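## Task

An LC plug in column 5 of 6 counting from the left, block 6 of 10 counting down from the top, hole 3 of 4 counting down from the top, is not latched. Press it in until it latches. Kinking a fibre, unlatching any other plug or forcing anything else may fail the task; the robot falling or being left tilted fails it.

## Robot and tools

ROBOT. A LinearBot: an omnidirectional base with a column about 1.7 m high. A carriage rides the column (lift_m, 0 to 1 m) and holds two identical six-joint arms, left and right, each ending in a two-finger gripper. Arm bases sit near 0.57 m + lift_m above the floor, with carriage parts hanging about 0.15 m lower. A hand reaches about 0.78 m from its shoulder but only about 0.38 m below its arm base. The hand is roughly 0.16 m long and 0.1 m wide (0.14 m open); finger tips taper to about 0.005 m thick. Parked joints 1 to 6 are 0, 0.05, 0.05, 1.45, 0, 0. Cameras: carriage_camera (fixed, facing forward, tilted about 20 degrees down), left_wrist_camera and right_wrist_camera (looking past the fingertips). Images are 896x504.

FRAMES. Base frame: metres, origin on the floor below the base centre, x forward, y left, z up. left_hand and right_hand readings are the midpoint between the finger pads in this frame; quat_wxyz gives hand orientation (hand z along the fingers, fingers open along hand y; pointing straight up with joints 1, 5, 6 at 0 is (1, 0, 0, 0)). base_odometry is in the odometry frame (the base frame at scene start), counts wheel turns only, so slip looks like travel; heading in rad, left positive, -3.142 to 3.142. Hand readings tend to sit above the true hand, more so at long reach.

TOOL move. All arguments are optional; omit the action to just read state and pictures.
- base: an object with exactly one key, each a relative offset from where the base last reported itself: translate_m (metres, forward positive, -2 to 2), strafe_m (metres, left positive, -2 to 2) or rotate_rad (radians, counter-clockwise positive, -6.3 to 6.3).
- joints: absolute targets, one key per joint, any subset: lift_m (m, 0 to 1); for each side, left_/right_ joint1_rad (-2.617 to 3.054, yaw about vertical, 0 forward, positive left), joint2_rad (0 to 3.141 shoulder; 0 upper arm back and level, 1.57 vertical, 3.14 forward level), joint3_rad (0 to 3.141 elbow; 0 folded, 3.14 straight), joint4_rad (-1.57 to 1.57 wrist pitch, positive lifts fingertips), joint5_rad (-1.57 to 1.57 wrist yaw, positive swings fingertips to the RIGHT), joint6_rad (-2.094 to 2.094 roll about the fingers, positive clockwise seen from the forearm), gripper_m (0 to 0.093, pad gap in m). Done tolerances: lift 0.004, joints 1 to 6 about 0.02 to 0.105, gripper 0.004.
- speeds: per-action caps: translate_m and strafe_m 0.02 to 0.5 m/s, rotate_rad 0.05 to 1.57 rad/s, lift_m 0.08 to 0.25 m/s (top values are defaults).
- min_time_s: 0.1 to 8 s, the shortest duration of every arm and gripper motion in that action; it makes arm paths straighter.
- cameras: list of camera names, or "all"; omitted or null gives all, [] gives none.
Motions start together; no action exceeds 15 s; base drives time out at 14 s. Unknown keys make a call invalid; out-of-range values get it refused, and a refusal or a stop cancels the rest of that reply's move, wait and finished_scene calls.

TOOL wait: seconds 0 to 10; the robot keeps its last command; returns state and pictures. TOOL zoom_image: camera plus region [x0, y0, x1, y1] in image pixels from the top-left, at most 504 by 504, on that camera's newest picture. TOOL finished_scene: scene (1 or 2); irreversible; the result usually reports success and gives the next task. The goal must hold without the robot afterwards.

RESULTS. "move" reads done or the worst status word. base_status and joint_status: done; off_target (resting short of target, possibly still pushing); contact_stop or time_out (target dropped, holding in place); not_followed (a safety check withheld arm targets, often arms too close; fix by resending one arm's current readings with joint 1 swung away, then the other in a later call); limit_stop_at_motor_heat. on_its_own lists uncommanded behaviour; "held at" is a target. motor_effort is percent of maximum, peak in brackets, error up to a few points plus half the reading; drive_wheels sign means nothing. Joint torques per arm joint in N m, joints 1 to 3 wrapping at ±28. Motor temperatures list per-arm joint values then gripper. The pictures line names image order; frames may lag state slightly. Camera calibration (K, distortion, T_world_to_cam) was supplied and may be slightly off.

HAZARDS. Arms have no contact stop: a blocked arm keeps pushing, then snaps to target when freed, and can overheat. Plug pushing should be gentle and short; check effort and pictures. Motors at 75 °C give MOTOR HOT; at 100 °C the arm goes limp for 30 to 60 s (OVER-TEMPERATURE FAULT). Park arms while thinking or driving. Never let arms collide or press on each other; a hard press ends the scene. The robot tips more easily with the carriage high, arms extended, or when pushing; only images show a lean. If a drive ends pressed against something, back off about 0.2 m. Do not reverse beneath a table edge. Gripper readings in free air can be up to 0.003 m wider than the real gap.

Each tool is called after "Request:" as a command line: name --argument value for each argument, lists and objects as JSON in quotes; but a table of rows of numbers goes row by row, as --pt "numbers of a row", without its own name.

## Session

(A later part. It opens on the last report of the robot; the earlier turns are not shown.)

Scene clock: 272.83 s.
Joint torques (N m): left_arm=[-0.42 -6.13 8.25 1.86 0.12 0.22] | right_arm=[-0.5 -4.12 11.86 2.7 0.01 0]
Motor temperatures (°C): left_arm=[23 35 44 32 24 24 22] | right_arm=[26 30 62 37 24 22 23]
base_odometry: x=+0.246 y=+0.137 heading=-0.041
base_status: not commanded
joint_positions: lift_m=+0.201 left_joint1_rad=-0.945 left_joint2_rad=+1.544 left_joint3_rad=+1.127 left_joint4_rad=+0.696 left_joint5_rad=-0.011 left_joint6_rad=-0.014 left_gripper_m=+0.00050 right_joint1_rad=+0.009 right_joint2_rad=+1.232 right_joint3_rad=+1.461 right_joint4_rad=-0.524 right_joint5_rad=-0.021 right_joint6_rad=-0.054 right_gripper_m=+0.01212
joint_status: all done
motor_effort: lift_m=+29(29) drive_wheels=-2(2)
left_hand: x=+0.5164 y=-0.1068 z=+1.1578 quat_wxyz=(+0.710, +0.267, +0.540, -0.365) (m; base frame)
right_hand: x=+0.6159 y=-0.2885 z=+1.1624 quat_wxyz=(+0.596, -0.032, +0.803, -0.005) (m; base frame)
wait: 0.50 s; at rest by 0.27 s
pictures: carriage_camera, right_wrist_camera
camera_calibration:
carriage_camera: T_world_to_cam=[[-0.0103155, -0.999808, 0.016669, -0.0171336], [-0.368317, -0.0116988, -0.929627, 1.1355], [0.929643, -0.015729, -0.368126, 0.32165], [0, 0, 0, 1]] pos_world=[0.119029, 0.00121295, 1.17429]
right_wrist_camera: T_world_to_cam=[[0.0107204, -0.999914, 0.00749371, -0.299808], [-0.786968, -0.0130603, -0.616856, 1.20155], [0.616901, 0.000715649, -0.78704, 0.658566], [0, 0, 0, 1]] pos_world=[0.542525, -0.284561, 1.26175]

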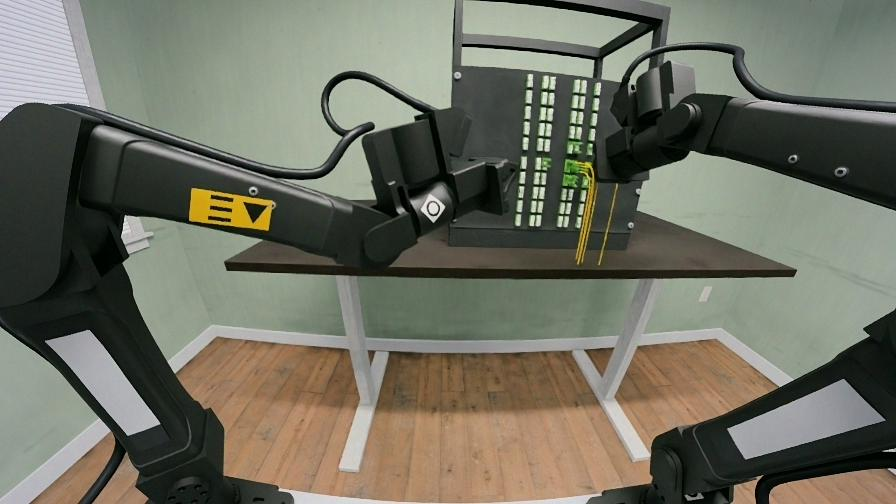

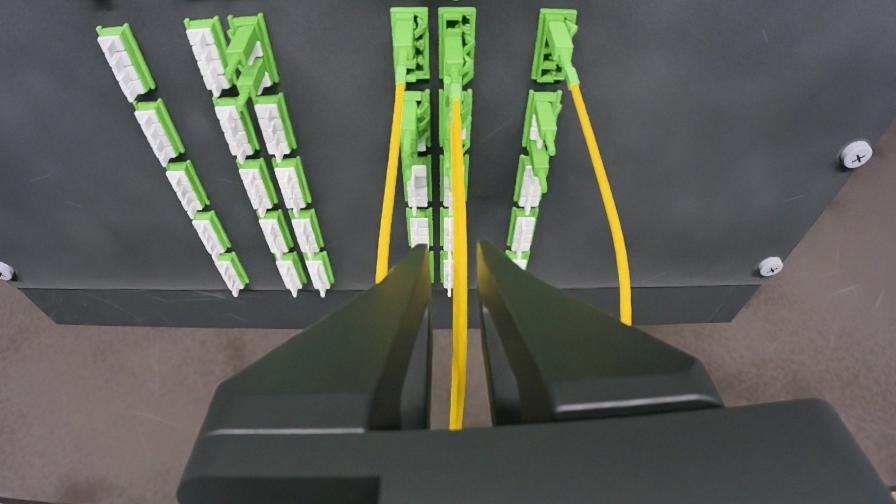

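Request:
move --base '{"translate_m": 0.03}' --speeds '{"translate_m": 0.05}' --cameras '[]'

Request:
wait --seconds 0.8 --cameras '["left_wrist_camera", "right_wrist_camera"]'

Request:
zoom_image --camera "right_wrist_camera" --region '[410, 60, 500, 180]'

Request:
zoom_image --camera "left_wrist_camera" --region '[410, 95, 550, 215]'

Scene clock: 280.03 s.
Joint torques (N m): left_arm=[-0.34 -6.16 8.25 1.87 0.11 0.22] | right_arm=[-0.5 -4.12 12 2.69 0.01 0]
Motor temperatures (°C): left_arm=[23 35 44 32 24 24 22] | right_arm=[26 30 63 37 24 22 23]
move: done
base_odometry: x=+0.276 y=+0.136 heading=-0.041
base_status: done
joint_positions: lift_m=+0.201 left_joint1_rad=-0.946 left_joint2_rad=+1.544 left_joint3_rad=+1.127 left_joint4_rad=+0.696 left_joint5_rad=-0.011 left_joint6_rad=-0.014 left_gripper_m=+0.00050 right_joint1_rad=+0.009 right_joint2_rad=+1.232 right_joint3_rad=+1.461 right_joint4_rad=-0.524 right_joint5_rad=-0.021 right_joint6_rad=-0.054 right_gripper_m=+0.01212
joint_status: not commanded
motor_effort: lift_m=+29(29) drive_wheels=-3(13)
left_hand: x=+0.5161 y=-0.1069 z=+1.1578 quat_wxyz=(+0.710, +0.267, +0.540, -0.366) (m; base frame)
right_hand: x=+0.6160 y=-0.2885 z=+1.1623 quat_wxyz=(+0.595, -0.032, +0.803, -0.005) (m; base frame)
pictures: none
No camera images: "cameras" was empty.

Scene clock: 280.83 s.
Joint torques (N m): left_arm=[-0.34 -6.15 8.25 1.87 0.12 0.23] | right_arm=[-0.5 -4.16 11.86 2.7 0 0]
Motor temperatures (°C): left_arm=[23 35 44 32 24 24 22] | right_arm=[26 30 63 37 24 22 23]
base_odometry: x=+0.276 y=+0.136 heading=-0.041
base_status: done
joint_positions: lift_m=+0.201 left_joint1_rad=-0.946 left_joint2_rad=+1.544 left_joint3_rad=+1.127 left_joint4_rad=+0.696 left_joint5_rad=-0.011 left_joint6_rad=-0.014 left_gripper_m=+0.00050 right_joint1_rad=+0.009 right_joint2_rad=+1.232 right_joint3_rad=+1.461 right_joint4_rad=-0.524 right_joint5_rad=-0.021 right_joint6_rad=-0.054 right_gripper_m=+0.01212
joint_status: not commanded
motor_effort: lift_m=+29(29) drive_wheels=-2(13)
left_hand: x=+0.5161 y=-0.1069 z=+1.1578 quat_wxyz=(+0.710, +0.267, +0.540, -0.366) (m; base frame)
right_hand: x=+0.6160 y=-0.2885 z=+1.1623 quat_wxyz=(+0.595, -0.032, +0.803, -0.005) (m; base frame)
wait: 0.80 s; at rest by 0.27 s
pictures: left_wrist_camera, right_wrist_camera
camera_calibration:
left_wrist_camera: T_world_to_cam=[[-0.789706, -0.612704, -0.0309525, 0.382213], [-0.174956, 0.273282, -0.94589, 1.21912], [0.58801, -0.741559, -0.323009, 0.111499], [0, 0, 0, 1]] pos_world=[0.449566, -0.0162977, 1.201]
right_wrist_camera: T_world_to_cam=[[0.010723, -0.999914, 0.00748874, -0.299804], [-0.787228, -0.0130596, -0.616524, 1.20137], [0.616569, 0.00071566, -0.7873, 0.658873], [0, 0, 0, 1]] pos_world=[0.542725, -0.284561, 1.26165]

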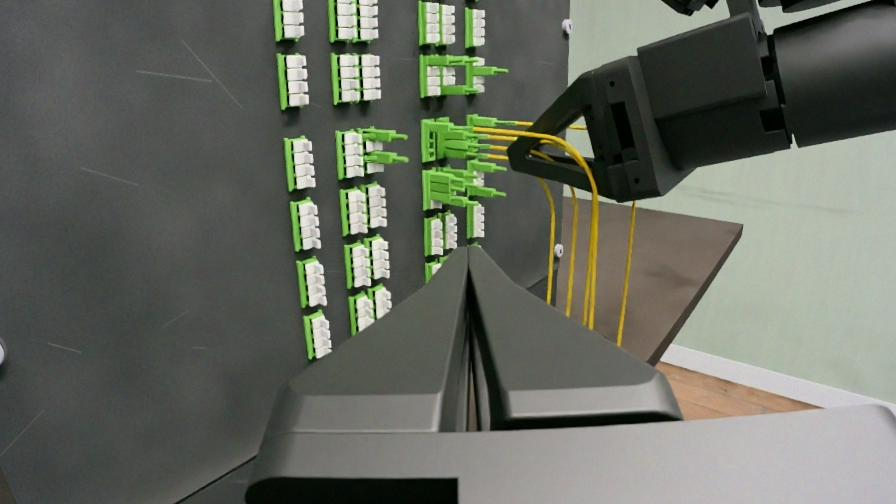

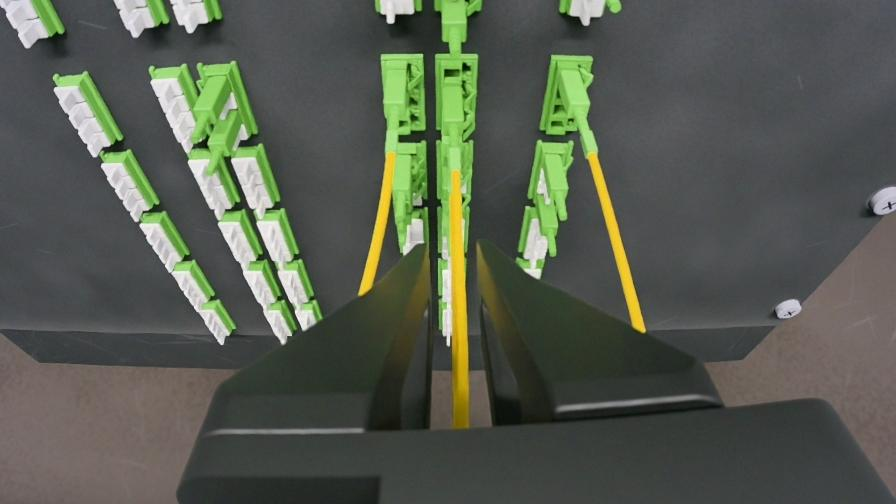

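Scaled by 4.200 from the camera's 896x504 image, which has a finer 1280x720 frame.

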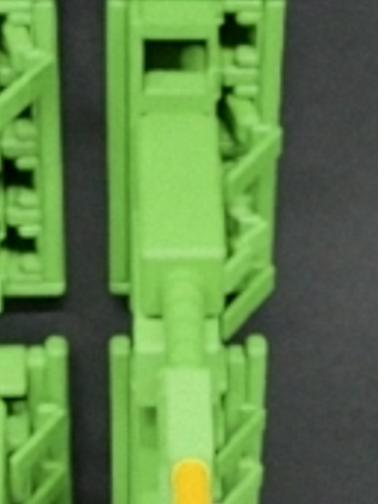

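Scaled by 3.600 from the camera's 896x504 image, which has a finer 1280x720 frame.

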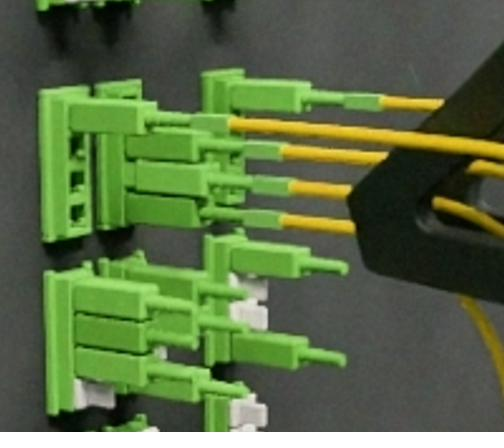

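Request:
zoom_image --camera "right_wrist_camera" --region '[410, 200, 500, 320]'

Request:
zoom_image --camera "right_wrist_camera" --region '[430, 80, 480, 200]'

Scaled by 4.200 from the camera's 896x504 image, which has a finer 1280x720 frame.

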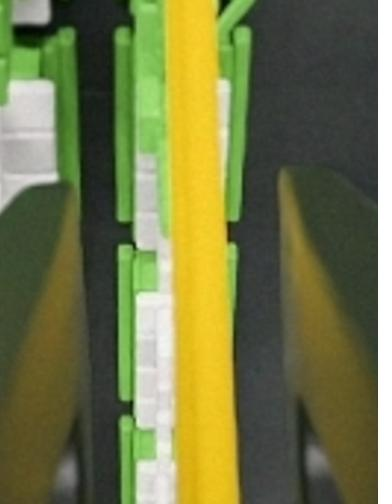

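Scaled by 4.200 from the camera's 896x504 image, which has a finer 1280x720 frame.

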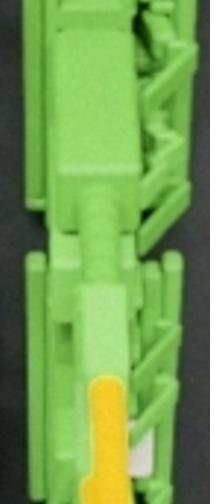

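Request:
zoom_image --camera "left_wrist_camera" --region '[435, 110, 535, 185]'

Scaled by 5.040 from the camera's 896x504 image, which has a finer 1280x720 frame.

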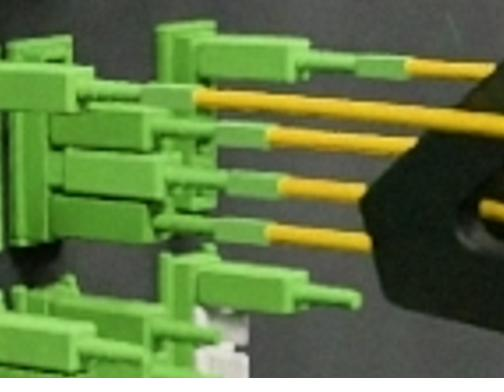

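Request:
move --joints '{"lift_m": 0.2020}' --cameras '[]'

Request:
move --base '{"translate_m": 0.018}' --speeds '{"translate_m": 0.04}' --cameras '[]'

Request:
wait --seconds 0.8 --cameras '["left_wrist_camera", "right_wrist_camera"]'

Request:
zoom_image --camera "right_wrist_camera" --region '[420, 110, 490, 260]'

Request:
zoom_image --camera "left_wrist_camera" --region '[435, 110, 535, 185]'

Scene clock: 299.70 s.
Joint torques (N m): left_arm=[-0.34 -6.2 8.17 1.88 0.12 0.22] | right_arm=[-0.53 -4.16 11.89 2.71 0.01 0]
Motor temperatures (°C): left_arm=[23 35 45 33 24 24 22] | right_arm=[26 30 64 38 24 22 23]
move: done
base_odometry: x=+0.276 y=+0.136 heading=-0.041
base_status: not commanded
joint_positions: lift_m=+0.202 left_joint1_rad=-0.946 left_joint2_rad=+1.545 left_joint3_rad=+1.127 left_joint4_rad=+0.695 left_joint5_rad=-0.011 left_joint6_rad=-0.014 left_gripper_m=+0.00050 right_joint1_rad=+0.009 right_joint2_rad=+1.233 right_joint3_rad=+1.461 right_joint4_rad=-0.525 right_joint5_rad=-0.021 right_joint6_rad=-0.054 right_gripper_m=+0.01212
joint_status: all done
motor_effort: lift_m=+33(35) drive_wheels=-2(2)
left_hand: x=+0.5162 y=-0.1071 z=+1.1584 quat_wxyz=(+0.710, +0.267, +0.540, -0.366) (m; base frame)
right_hand: x=+0.6161 y=-0.2885 z=+1.1627 quat_wxyz=(+0.595, -0.032, +0.803, -0.005) (m; base frame)
pictures: none
No camera images: "cameras" was empty.

Scene clock: 300.60 s.
Joint torques (N m): left_arm=[-0.34 -6.26 8.25 1.87 0.11 0.22] | right_arm=[-0.4 -4.14 11.85 2.71 0.01 0]
Motor temperatures (°C): left_arm=[23 35 45 33 24 24 22] | right_arm=[26 30 64 38 24 22 23]
move: done
base_odometry: x=+0.294 y=+0.135 heading=-0.040
base_status: done
joint_positions: lift_m=+0.202 left_joint1_rad=-0.946 left_joint2_rad=+1.545 left_joint3_rad=+1.127 left_joint4_rad=+0.695 left_joint5_rad=-0.010 left_joint6_rad=-0.014 left_gripper_m=+0.00050 right_joint1_rad=+0.009 right_joint2_rad=+1.233 right_joint3_rad=+1.461 right_joint4_rad=-0.525 right_joint5_rad=-0.021 right_joint6_rad=-0.054 right_gripper_m=+0.01212
joint_status: not commanded
motor_effort: lift_m=+33(33) drive_wheels=-2(11)
left_hand: x=+0.5160 y=-0.1072 z=+1.1584 quat_wxyz=(+0.709, +0.267, +0.540, -0.366) (m; base frame)
right_hand: x=+0.6161 y=-0.2885 z=+1.1627 quat_wxyz=(+0.595, -0.032, +0.803, -0.005) (m; base frame)
pictures: none
No camera images: "cameras" was empty.

Scene clock: 301.40 s.
Joint torques (N m): left_arm=[-0.29 -6.19 8.24 1.88 0.12 0.22] | right_arm=[-0.5 -4.19 11.82 2.7 0.01 0.01]
Motor temperatures (°C): left_arm=[23 35 45 33 24 24 22] | right_arm=[26 30 64 38 24 22 23]
base_odometry: x=+0.294 y=+0.135 heading=-0.040
base_status: done
joint_positions: lift_m=+0.202 left_joint1_rad=-0.946 left_joint2_rad=+1.545 left_joint3_rad=+1.127 left_joint4_rad=+0.695 left_joint5_rad=-0.010 left_joint6_rad=-0.014 left_gripper_m=+0.00050 right_joint1_rad=+0.009 right_joint2_rad=+1.233 right_joint3_rad=+1.461 right_joint4_rad=-0.525 right_joint5_rad=-0.021 right_joint6_rad=-0.054 right_gripper_m=+0.01212
joint_status: not commanded
motor_effort: lift_m=+33(33) drive_wheels=-2(11)
left_hand: x=+0.5160 y=-0.1072 z=+1.1584 quat_wxyz=(+0.709, +0.267, +0.540, -0.366) (m; base frame)
right_hand: x=+0.6161 y=-0.2885 z=+1.1627 quat_wxyz=(+0.595, -0.032, +0.803, -0.005) (m; base frame)
wait: 0.80 s; at rest by 0.27 s
pictures: left_wrist_camera, right_wrist_camera
camera_calibration:
left_wrist_camera: T_world_to_cam=[[-0.790187, -0.612075, -0.0311316, 0.382413], [-0.175047, 0.274083, -0.945641, 1.2196], [0.587335, -0.741784, -0.323719, 0.112716], [0, 0, 0, 1]] pos_world=[0.449463, -0.0165954, 1.2017]
right_wrist_camera: T_world_to_cam=[[0.0107285, -0.999914, 0.00748244, -0.299805], [-0.787622, -0.0130605, -0.61602, 1.20141], [0.616065, 0.000715653, -0.787695, 0.659917], [0, 0, 0, 1]] pos_world=[0.542923, -0.284561, 1.26215]

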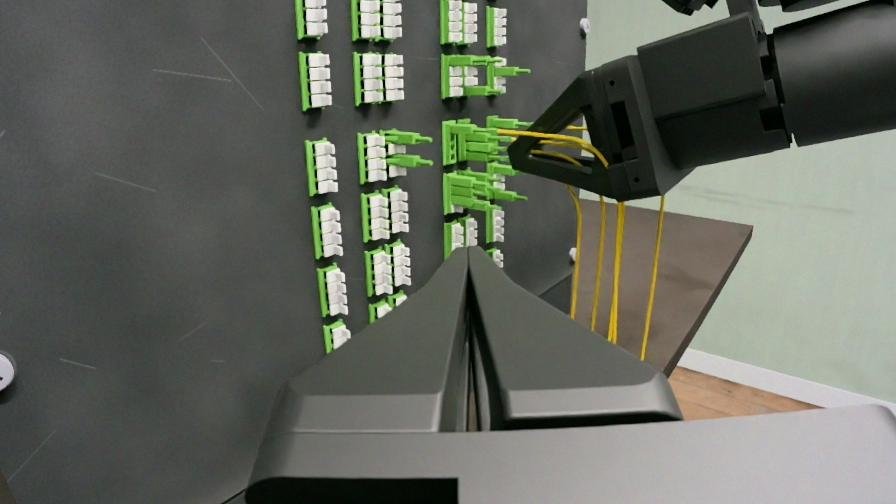

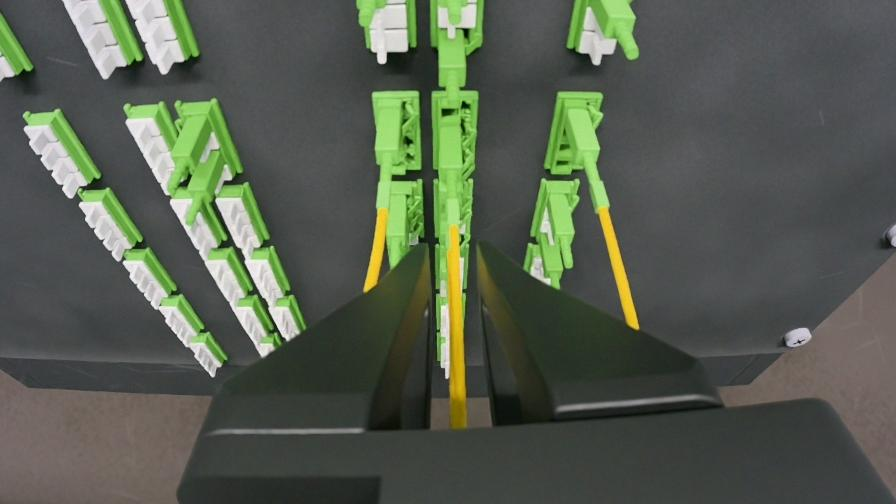

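Scaled by 3.360 from the camera's 896x504 image, which has a finer 1280x720 frame.

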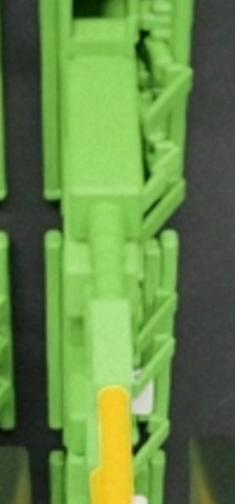

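Scaled by 5.040 from the camera's 896x504 image, which has a finer 1280x720 frame.

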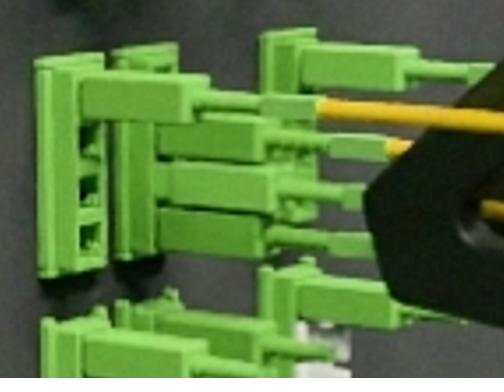

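Request:
move --joints '{"right_joint5_rad": -0.038}' --min_time_s 0.8 --cameras '[]'

Request:
move --base '{"translate_m": 0.005}' --speeds '{"translate_m": 0.04}' --cameras '[]'

Request:
wait --seconds 0.8 --cameras '["left_wrist_camera", "right_wrist_camera"]'

Request:
zoom_image --camera "right_wrist_camera" --region '[420, 120, 490, 260]'

Request:
zoom_image --camera "left_wrist_camera" --region '[435, 110, 535, 185]'

Scene clock: 310.93 s.
Joint torques (N m): left_arm=[-0.28 -6.19 8.2 1.88 0.12 0.23] | right_arm=[-0.49 -4.16 11.85 2.7 -0.11 0]
Motor temperatures (°C): left_arm=[23 35 44 33 24 24 22] | right_arm=[26 30 65 38 24 22 23]
move: done
base_odometry: x=+0.294 y=+0.135 heading=-0.040
base_status: not commanded
joint_positions: lift_m=+0.202 left_joint1_rad=-0.946 left_joint2_rad=+1.545 left_joint3_rad=+1.127 left_joint4_rad=+0.695 left_joint5_rad=-0.010 left_joint6_rad=-0.014 left_gripper_m=+0.00050 right_joint1_rad=+0.009 right_joint2_rad=+1.233 right_joint3_rad=+1.461 right_joint4_rad=-0.525 right_joint5_rad=-0.027 right_joint6_rad=-0.054 right_gripper_m=+0.01212
joint_status: all done
motor_effort: lift_m=+33(33) drive_wheels=-2(2)
left_hand: x=+0.5160 y=-0.1072 z=+1.1584 quat_wxyz=(+0.709, +0.267, +0.540, -0.366) (m; base frame)
right_hand: x=+0.6161 y=-0.2875 z=+1.1628 quat_wxyz=(+0.595, -0.033, +0.803, -0.003) (m; base frame)
pictures: none
No camera images: "cameras" was empty.

Scene clock: 311.57 s.
Joint torques (N m): left_arm=[-0.25 -6.28 8.16 1.9 0.11 0.22] | right_arm=[-0.46 -4.37 11.73 2.7 -0.11 0.01]
Motor temperatures (°C): left_arm=[23 35 44 33 24 24 22] | right_arm=[26 30 65 38 24 22 23]
move: done
base_odometry: x=+0.299 y=+0.135 heading=-0.040
base_status: done
joint_positions: lift_m=+0.202 left_joint1_rad=-0.947 left_joint2_rad=+1.546 left_joint3_rad=+1.128 left_joint4_rad=+0.695 left_joint5_rad=-0.010 left_joint6_rad=-0.014 left_gripper_m=+0.00050 right_joint1_rad=+0.009 right_joint2_rad=+1.235 right_joint3_rad=+1.462 right_joint4_rad=-0.525 right_joint5_rad=-0.027 right_joint6_rad=-0.054 right_gripper_m=+0.01212
joint_status: not commanded
motor_effort: lift_m=+33(33) drive_wheels=-1(13)
left_hand: x=+0.5161 y=-0.1077 z=+1.1578 quat_wxyz=(+0.709, +0.268, +0.540, -0.366) (m; base frame)
right_hand: x=+0.6167 y=-0.2874 z=+1.1624 quat_wxyz=(+0.595, -0.033, +0.803, -0.002) (m; base frame)
pictures: none
No camera images: "cameras" was empty.

Scene clock: 312.37 s.
Joint torques (N m): left_arm=[-0.27 -6.35 8.18 1.89 0.11 0.22] | right_arm=[-0.5 -4.42 11.69 2.7 -0.11 0]
Motor temperatures (°C): left_arm=[23 35 44 33 24 24 22] | right_arm=[26 30 65 38 24 22 23]
base_odometry: x=+0.299 y=+0.135 heading=-0.040
base_status: done
joint_positions: lift_m=+0.202 left_joint1_rad=-0.947 left_joint2_rad=+1.546 left_joint3_rad=+1.128 left_joint4_rad=+0.695 left_joint5_rad=-0.010 left_joint6_rad=-0.014 left_gripper_m=+0.00050 right_joint1_rad=+0.009 right_joint2_rad=+1.235 right_joint3_rad=+1.462 right_joint4_rad=-0.525 right_joint5_rad=-0.027 right_joint6_rad=-0.054 right_gripper_m=+0.01212
joint_status: not commanded
motor_effort: lift_m=+33(33) drive_wheels=-1(13)
left_hand: x=+0.5161 y=-0.1077 z=+1.1578 quat_wxyz=(+0.709, +0.268, +0.540, -0.366) (m; base frame)
right_hand: x=+0.6167 y=-0.2874 z=+1.1624 quat_wxyz=(+0.595, -0.033, +0.803, -0.002) (m; base frame)
wait: 0.80 s; at rest by 0.27 s
pictures: left_wrist_camera, right_wrist_camera
camera_calibration:
left_wrist_camera: T_world_to_cam=[[-0.790644, -0.611479, -0.0312392, 0.382593], [-0.175688, 0.275449, -0.945125, 1.21898], [0.586529, -0.741769, -0.325212, 0.114227], [0, 0, 0, 1]] pos_world=[0.449658, -0.0170909, 1.20119]
right_wrist_camera: T_world_to_cam=[[0.0165071, -0.999848, 0.00566071, -0.300146], [-0.78832, -0.016497, -0.615044, 1.20001], [0.615044, 0.00569015, -0.788472, 0.662293], [0, 0, 0, 1]] pos_world=[0.543608, -0.284072, 1.26196]

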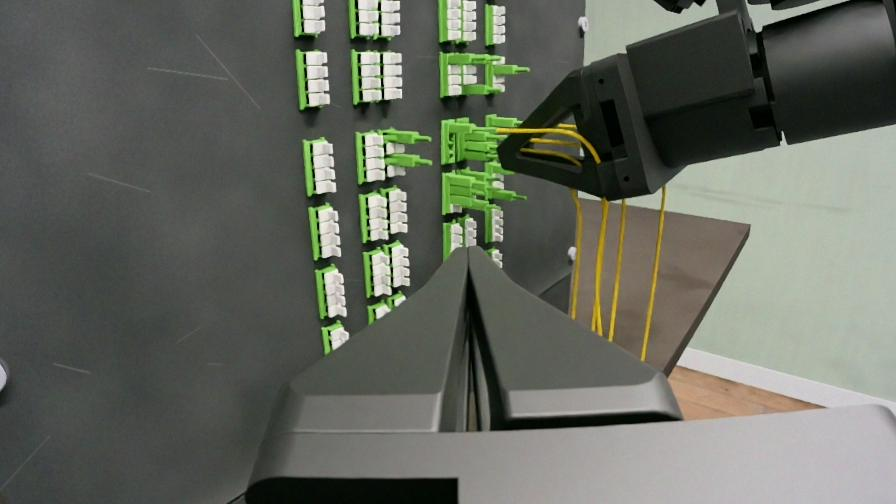

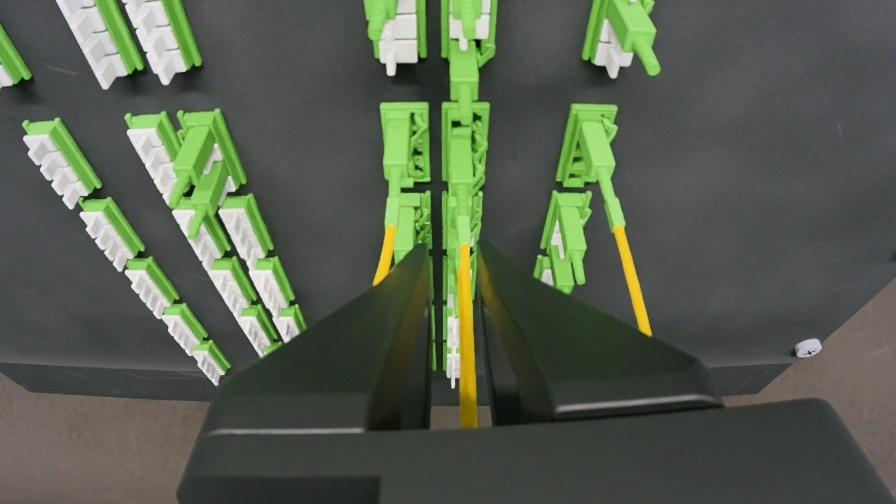

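Scaled by 3.600 from the camera's 896x504 image, which has a finer 1280x720 frame.

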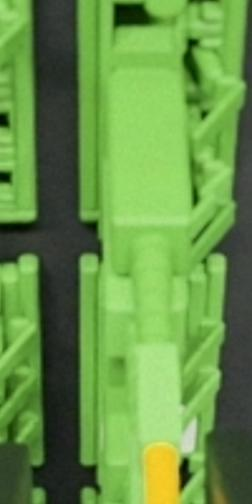

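Scaled by 5.040 from the camera's 896x504 image, which has a finer 1280x720 frame.

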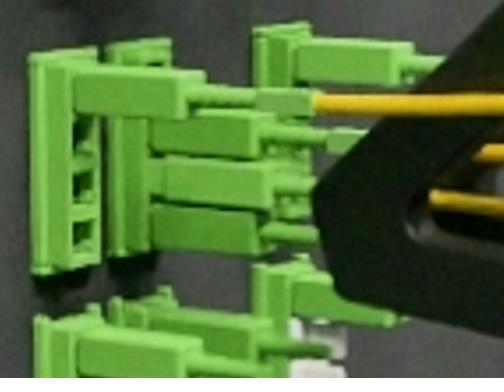

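Request:
wait --seconds 0.5 --cameras '["carriage_camera", "left_wrist_camera", "right_wrist_camera"]'

Request:
zoom_image --camera "right_wrist_camera" --region '[420, 120, 490, 260]'

Request:
zoom_image --camera "left_wrist_camera" --region '[435, 110, 535, 185]'

Scene clock: 321.23 s.
Joint torques (N m): left_arm=[-0.28 -6.34 8.17 1.88 0.11 0.22] | right_arm=[-0.47 -4.37 11.73 2.71 -0.11 0]
Motor temperatures (°C): left_arm=[23 36 44 33 24 24 22] | right_arm=[26 30 64 39 24 22 23]
base_odometry: x=+0.299 y=+0.135 heading=-0.040
base_status: done
joint_positions: lift_m=+0.202 left_joint1_rad=-0.947 left_joint2_rad=+1.546 left_joint3_rad=+1.128 left_joint4_rad=+0.695 left_joint5_rad=-0.010 left_joint6_rad=-0.014 left_gripper_m=+0.00050 right_joint1_rad=+0.009 right_joint2_rad=+1.235 right_joint3_rad=+1.462 right_joint4_rad=-0.525 right_joint5_rad=-0.028 right_joint6_rad=-0.054 right_gripper_m=+0.01212
joint_status: not commanded
motor_effort: lift_m=+33(33) drive_wheels=-1(13)
left_hand: x=+0.5161 y=-0.1077 z=+1.1578 quat_wxyz=(+0.709, +0.268, +0.540, -0.366) (m; base frame)
right_hand: x=+0.6167 y=-0.2874 z=+1.1624 quat_wxyz=(+0.595, -0.034, +0.803, -0.002) (m; base frame)
wait: 0.50 s; at rest from the start
pictures: carriage_camera, left_wrist_camera, right_wrist_camera
camera_calibration:
carriage_camera: T_world_to_cam=[[-0.0103155, -0.999808, 0.016669, -0.0171453], [-0.368317, -0.0116988, -0.929627, 1.13616], [0.929643, -0.015729, -0.368126, 0.321908], [0, 0, 0, 1]] pos_world=[0.119029, 0.00121295, 1.17499]
left_wrist_camera: T_world_to_cam=[[-0.790644, -0.611479, -0.0312392, 0.382593], [-0.175688, 0.275449, -0.945125, 1.21898], [0.586529, -0.741769, -0.325212, 0.114227], [0, 0, 0, 1]] pos_world=[0.449658, -0.0170909, 1.20119]
right_wrist_camera: T_world_to_cam=[[0.0169121, -0.999842, 0.00547137, -0.300126], [-0.788313, -0.0166998, -0.615048, 1.19995], [0.615042, 0.00608863, -0.788471, 0.662406], [0, 0, 0, 1]] pos_world=[0.543607, -0.284072, 1.26196]

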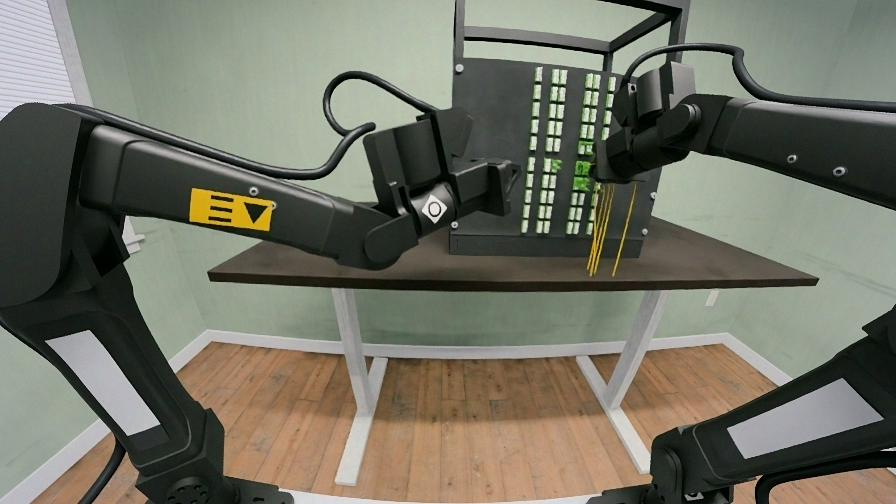

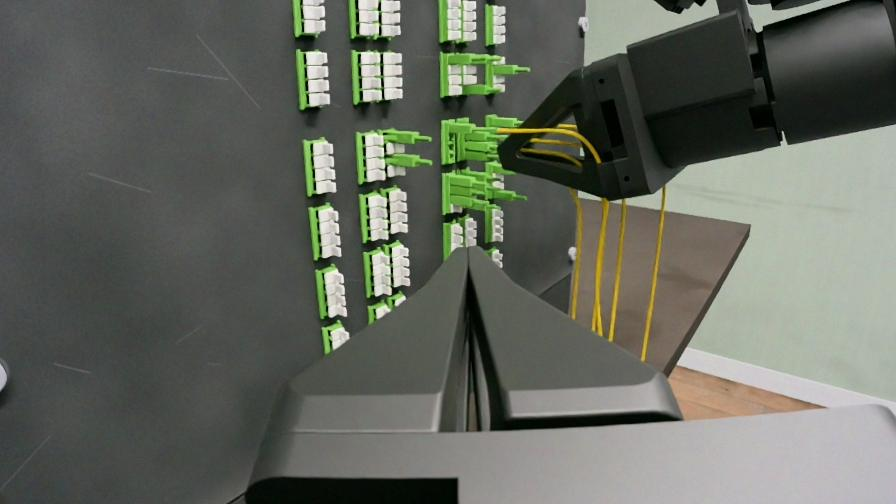

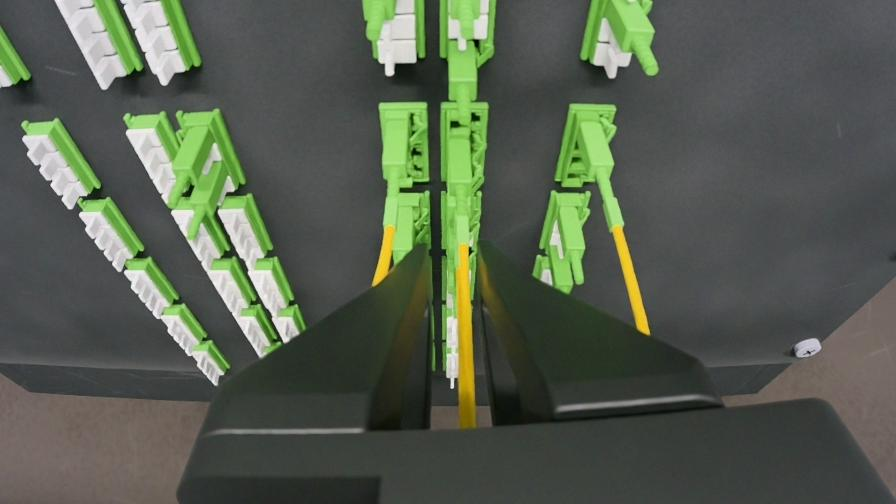

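Scaled by 3.600 from the camera's 896x504 image, which has a finer 1280x720 frame.

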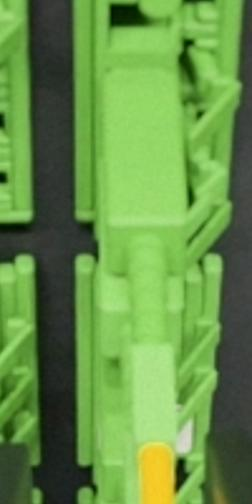

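Scaled by 5.040 from the camera's 896x504 image, which has a finer 1280x720 frame.

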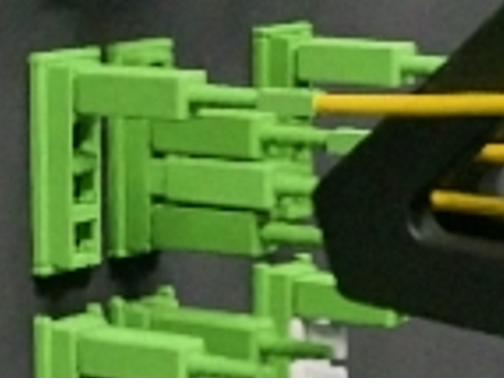

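Request:
move --joints '{"right_joint1_rad": -0.002}' --min_time_s 0.8 --cameras '[]'

Request:
wait --seconds 0.8 --cameras '["left_wrist_camera", "right_wrist_camera"]'

Request:
zoom_image --camera "right_wrist_camera" --region '[420, 140, 490, 270]'

Scene clock: 365.10 s.
Joint torques (N m): left_arm=[-0.27 -6.32 8.17 1.88 0.12 0.22] | right_arm=[-0.5 -4.38 11.73 2.71 -0.11 0.01]
Motor temperatures (°C): left_arm=[23 36 44 34 24 24 22] | right_arm=[26 30 63 40 24 22 23]
move: done
base_odometry: x=+0.299 y=+0.135 heading=-0.040
base_status: not commanded
joint_positions: lift_m=+0.202 left_joint1_rad=-0.947 left_joint2_rad=+1.546 left_joint3_rad=+1.128 left_joint4_rad=+0.695 left_joint5_rad=-0.010 left_joint6_rad=-0.014 left_gripper_m=+0.00050 right_joint1_rad=+0.004 right_joint2_rad=+1.235 right_joint3_rad=+1.462 right_joint4_rad=-0.525 right_joint5_rad=-0.028 right_joint6_rad=-0.054 right_gripper_m=+0.01212
joint_status: all done
motor_effort: lift_m=+33(33) drive_wheels=-1(1)
left_hand: x=+0.5161 y=-0.1077 z=+1.1578 quat_wxyz=(+0.709, +0.268, +0.540, -0.366) (m; base frame)
right_hand: x=+0.6167 y=-0.2892 z=+1.1624 quat_wxyz=(+0.595, -0.032, +0.803, -0.004) (m; base frame)
pictures: none
No camera images: "cameras" was empty.

Scene clock: 365.90 s.
Joint torques (N m): left_arm=[-0.29 -6.31 8.18 1.89 0.11 0.23] | right_arm=[-0.47 -4.37 11.73 2.7 -0.1 0]
Motor temperatures (°C): left_arm=[23 36 44 34 24 24 22] | right_arm=[26 30 63 40 24 22 23]
base_odometry: x=+0.299 y=+0.135 heading=-0.040
base_status: not commanded
joint_positions: lift_m=+0.202 left_joint1_rad=-0.947 left_joint2_rad=+1.546 left_joint3_rad=+1.128 left_joint4_rad=+0.695 left_joint5_rad=-0.010 left_joint6_rad=-0.014 left_gripper_m=+0.00050 right_joint1_rad=+0.004 right_joint2_rad=+1.235 right_joint3_rad=+1.462 right_joint4_rad=-0.525 right_joint5_rad=-0.028 right_joint6_rad=-0.054 right_gripper_m=+0.01212
joint_status: all done
motor_effort: lift_m=+33(33) drive_wheels=-1(1)
left_hand: x=+0.5161 y=-0.1077 z=+1.1578 quat_wxyz=(+0.709, +0.268, +0.540, -0.366) (m; base frame)
right_hand: x=+0.6167 y=-0.2892 z=+1.1624 quat_wxyz=(+0.595, -0.032, +0.803, -0.004) (m; base frame)
wait: 0.80 s; at rest by 0.27 s
pictures: left_wrist_camera, right_wrist_camera
camera_calibration:
left_wrist_camera: T_world_to_cam=[[-0.790644, -0.611479, -0.0312392, 0.382593], [-0.175688, 0.275449, -0.945125, 1.21898], [0.586529, -0.741769, -0.325212, 0.114227], [0, 0, 0, 1]] pos_world=[0.449658, -0.0170909, 1.20119]
right_wrist_camera: T_world_to_cam=[[0.0123689, -0.999908, 0.00557149, -0.29929], [-0.788389, -0.0131794, -0.615036, 1.20097], [0.615053, 0.00321481, -0.788479, 0.661593], [0, 0, 0, 1]] pos_world=[0.543617, -0.285561, 1.26196]

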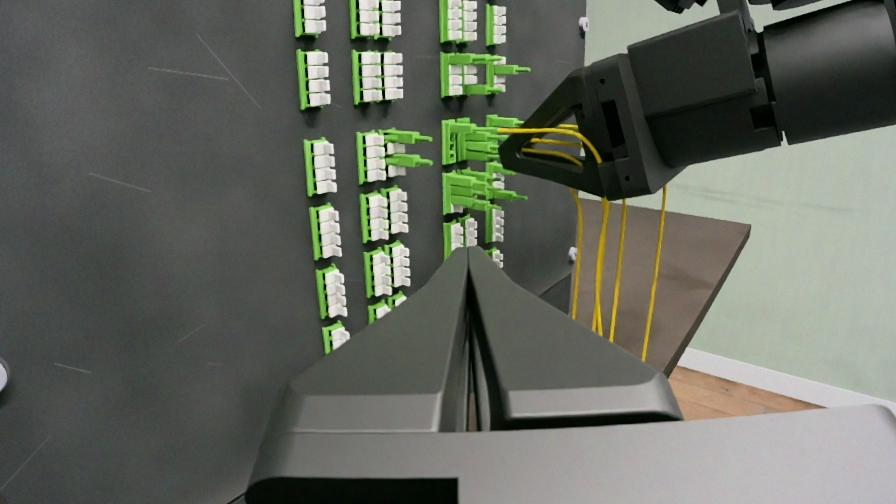

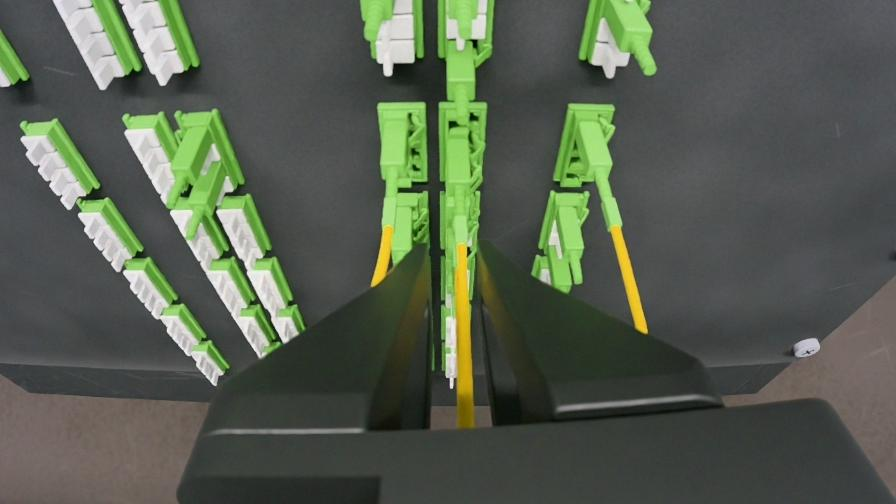

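Scaled by 3.877 from the camera's 896x504 image, which has a finer 1280x720 frame.

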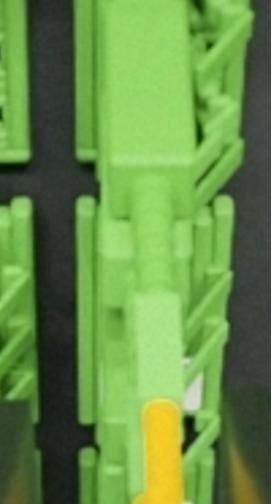

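Request:
wait --seconds 2 --cameras '["left_wrist_camera", "right_wrist_camera"]'

Request:
zoom_image --camera "right_wrist_camera" --region '[420, 140, 490, 270]'

Scene clock: 371.53 s.
Joint torques (N m): left_arm=[-0.28 -6.32 8.18 1.88 0.11 0.22] | right_arm=[-0.49 -4.37 11.74 2.7 -0.11 0]
Motor temperatures (°C): left_arm=[23 36 44 34 24 24 22] | right_arm=[26 30 63 40 24 22 23]
base_odometry: x=+0.299 y=+0.135 heading=-0.040
base_status: not commanded
joint_positions: lift_m=+0.202 left_joint1_rad=-0.947 left_joint2_rad=+1.546 left_joint3_rad=+1.128 left_joint4_rad=+0.695 left_joint5_rad=-0.010 left_joint6_rad=-0.014 left_gripper_m=+0.00050 right_joint1_rad=+0.004 right_joint2_rad=+1.235 right_joint3_rad=+1.462 right_joint4_rad=-0.525 right_joint5_rad=-0.028 right_joint6_rad=-0.054 right_gripper_m=+0.01212
joint_status: all done
motor_effort: lift_m=+33(33) drive_wheels=-1(1)
left_hand: x=+0.5161 y=-0.1077 z=+1.1578 quat_wxyz=(+0.709, +0.268, +0.540, -0.366) (m; base frame)
right_hand: x=+0.6167 y=-0.2892 z=+1.1624 quat_wxyz=(+0.595, -0.032, +0.803, -0.004) (m; base frame)
wait: 2.00 s; at rest from the start
pictures: left_wrist_camera, right_wrist_camera
camera_calibration:
left_wrist_camera: T_world_to_cam=[[-0.790644, -0.611479, -0.0312392, 0.382593], [-0.175688, 0.275449, -0.945125, 1.21898], [0.586529, -0.741769, -0.325212, 0.114227], [0, 0, 0, 1]] pos_world=[0.449658, -0.0170909, 1.20119]
right_wrist_camera: T_world_to_cam=[[0.0123689, -0.999908, 0.00557149, -0.29929], [-0.788389, -0.0131794, -0.615036, 1.20097], [0.615053, 0.00321481, -0.788479, 0.661593], [0, 0, 0, 1]] pos_world=[0.543617, -0.285561, 1.26196]

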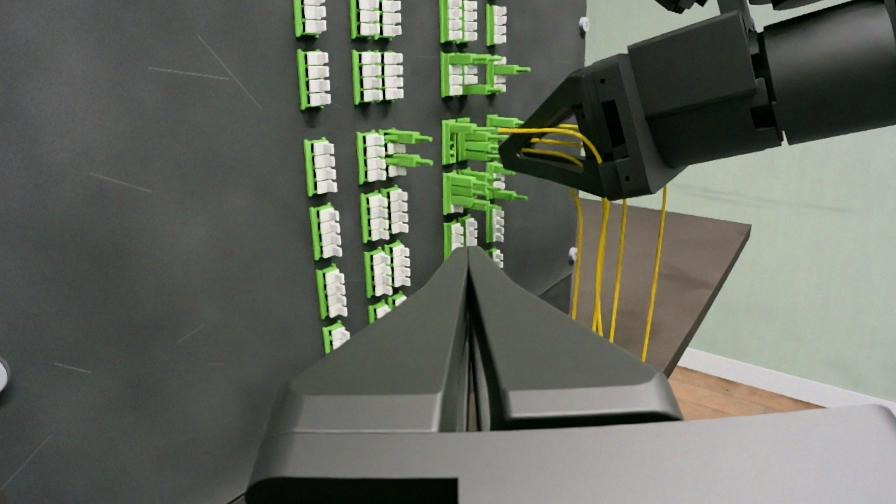

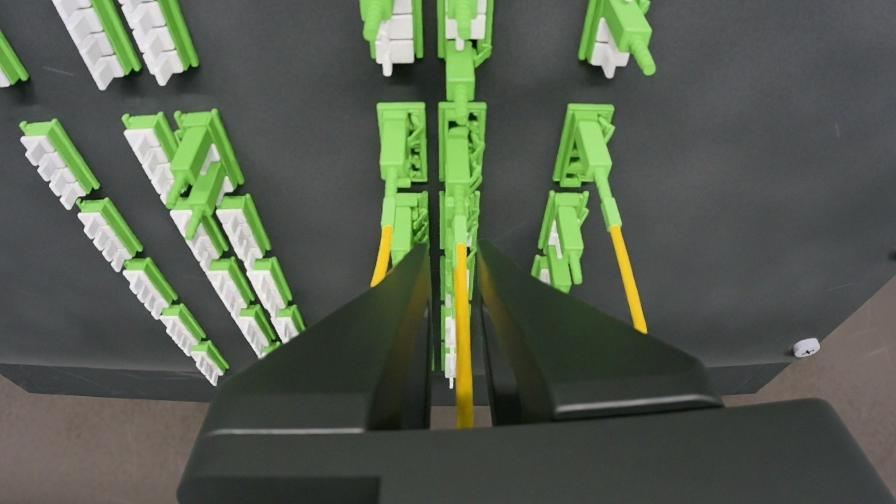

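Scaled by 3.877 from the camera's 896x504 image, which has a finer 1280x720 frame.

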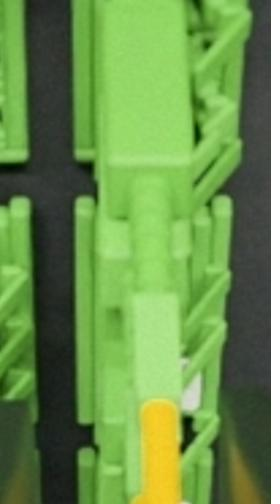

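Request:
move --joints '{"right_joint1_rad": -0.008}' --min_time_s 1.5 --cameras '[]'

Request:
wait --seconds 1.5 --cameras '["carriage_camera", "left_wrist_camera", "right_wrist_camera"]'

Request:
zoom_image --camera "right_wrist_camera" --region '[420, 140, 490, 270]'

Scene clock: 379.43 s.
Joint torques (N m): left_arm=[-0.27 -6.3 8.17 1.88 0.11 0.23] | right_arm=[-0.5 -4.37 11.73 2.71 -0.11 0.01]
Motor temperatures (°C): left_arm=[23 36 44 34 24 24 22] | right_arm=[26 30 63 40 24 22 23]
move: done
base_odometry: x=+0.299 y=+0.135 heading=-0.040
base_status: not commanded
joint_positions: lift_m=+0.202 left_joint1_rad=-0.947 left_joint2_rad=+1.546 left_joint3_rad=+1.128 left_joint4_rad=+0.695 left_joint5_rad=-0.010 left_joint6_rad=-0.014 left_gripper_m=+0.00050 right_joint1_rad=-0.002 right_joint2_rad=+1.235 right_joint3_rad=+1.462 right_joint4_rad=-0.525 right_joint5_rad=-0.028 right_joint6_rad=-0.054 right_gripper_m=+0.01212
joint_status: all done
motor_effort: lift_m=+33(33) drive_wheels=-1(1)
left_hand: x=+0.5161 y=-0.1077 z=+1.1578 quat_wxyz=(+0.709, +0.268, +0.540, -0.366) (m; base frame)
right_hand: x=+0.6168 y=-0.2916 z=+1.1624 quat_wxyz=(+0.595, -0.029, +0.803, -0.005) (m; base frame)
pictures: none
No camera images: "cameras" was empty.

Scene clock: 380.93 s.
Joint torques (N m): left_arm=[-0.29 -6.32 8.17 1.89 0.11 0.22] | right_arm=[-0.5 -4.36 11.74 2.7 -0.11 0]
Motor temperatures (°C): left_arm=[23 36 44 34 24 24 22] | right_arm=[26 30 63 40 24 22 23]
base_odometry: x=+0.299 y=+0.135 heading=-0.040
base_status: not commanded
joint_positions: lift_m=+0.202 left_joint1_rad=-0.947 left_joint2_rad=+1.546 left_joint3_rad=+1.128 left_joint4_rad=+0.695 left_joint5_rad=-0.010 left_joint6_rad=-0.014 left_gripper_m=+0.00050 right_joint1_rad=-0.002 right_joint2_rad=+1.235 right_joint3_rad=+1.462 right_joint4_rad=-0.525 right_joint5_rad=-0.028 right_joint6_rad=-0.054 right_gripper_m=+0.01212
joint_status: all done
motor_effort: lift_m=+33(33) drive_wheels=-1(1)
left_hand: x=+0.5161 y=-0.1077 z=+1.1578 quat_wxyz=(+0.709, +0.268, +0.540, -0.366) (m; base frame)
right_hand: x=+0.6168 y=-0.2916 z=+1.1624 quat_wxyz=(+0.595, -0.029, +0.803, -0.005) (m; base frame)
wait: 1.50 s; at rest by 0.27 s
pictures: carriage_camera, left_wrist_camera, right_wrist_camera
camera_calibration:
carriage_camera: T_world_to_cam=[[-0.0103155, -0.999808, 0.016669, -0.0171453], [-0.368317, -0.0116988, -0.929627, 1.13616], [0.929643, -0.015729, -0.368126, 0.321908], [0, 0, 0, 1]] pos_world=[0.119029, 0.00121295, 1.17499]
left_wrist_camera: T_world_to_cam=[[-0.790644, -0.611479, -0.0312392, 0.382593], [-0.175688, 0.275449, -0.945125, 1.21898], [0.586529, -0.741769, -0.325212, 0.114227], [0, 0, 0, 1]] pos_world=[0.449658, -0.0170909, 1.20119]
right_wrist_camera: T_world_to_cam=[[0.00624635, -0.999965, 0.00556926, -0.29786], [-0.788456, -0.00835055, -0.615034, 1.20238], [0.615059, -0.000549397, -0.788481, 0.660507], [0, 0, 0, 1]] pos_world=[0.543632, -0.287446, 1.26196]

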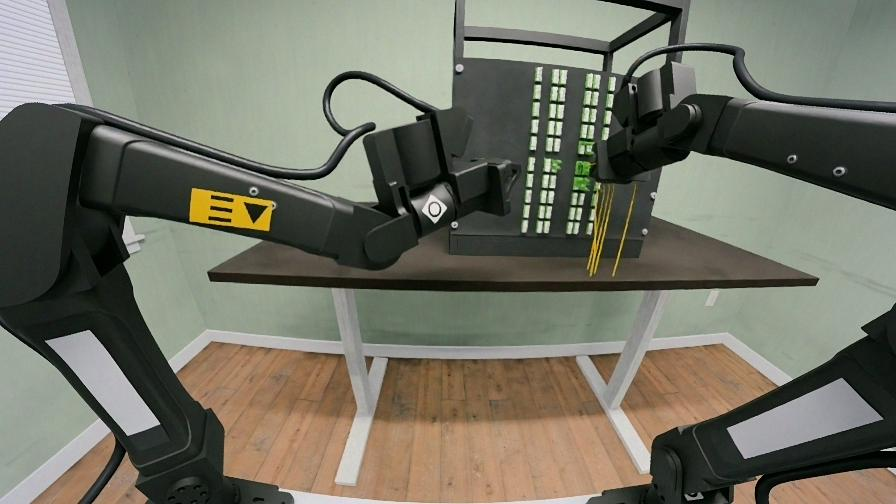

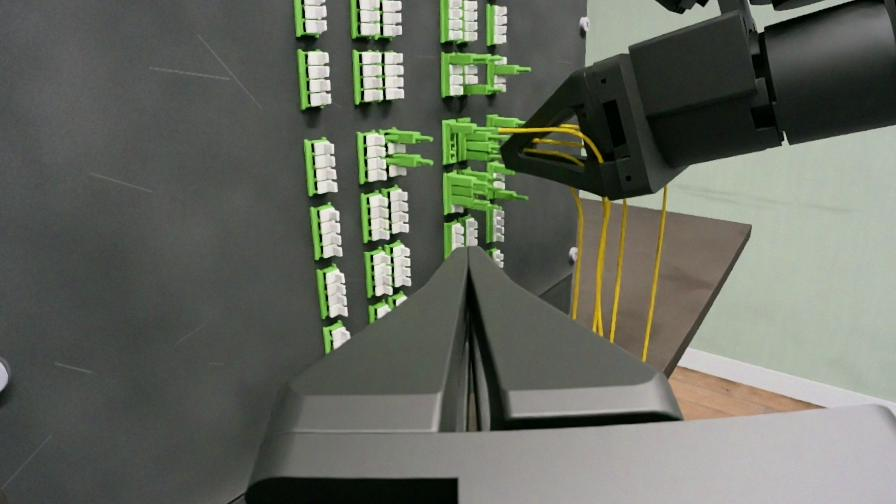

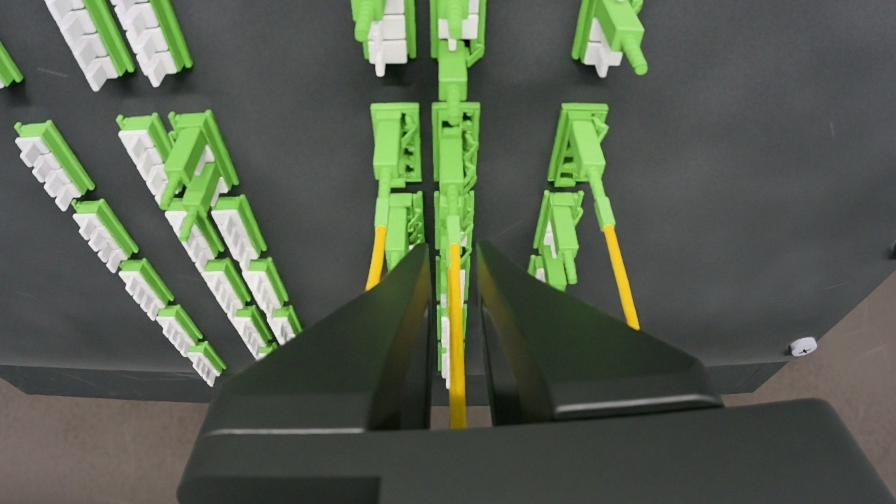

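Scaled by 3.877 from the camera's 896x504 image, which has a finer 1280x720 frame.

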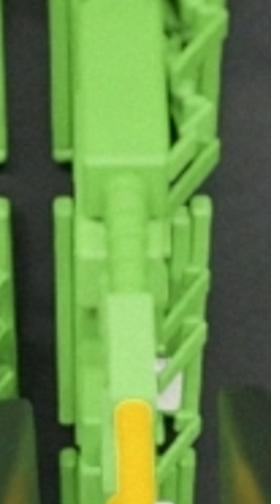

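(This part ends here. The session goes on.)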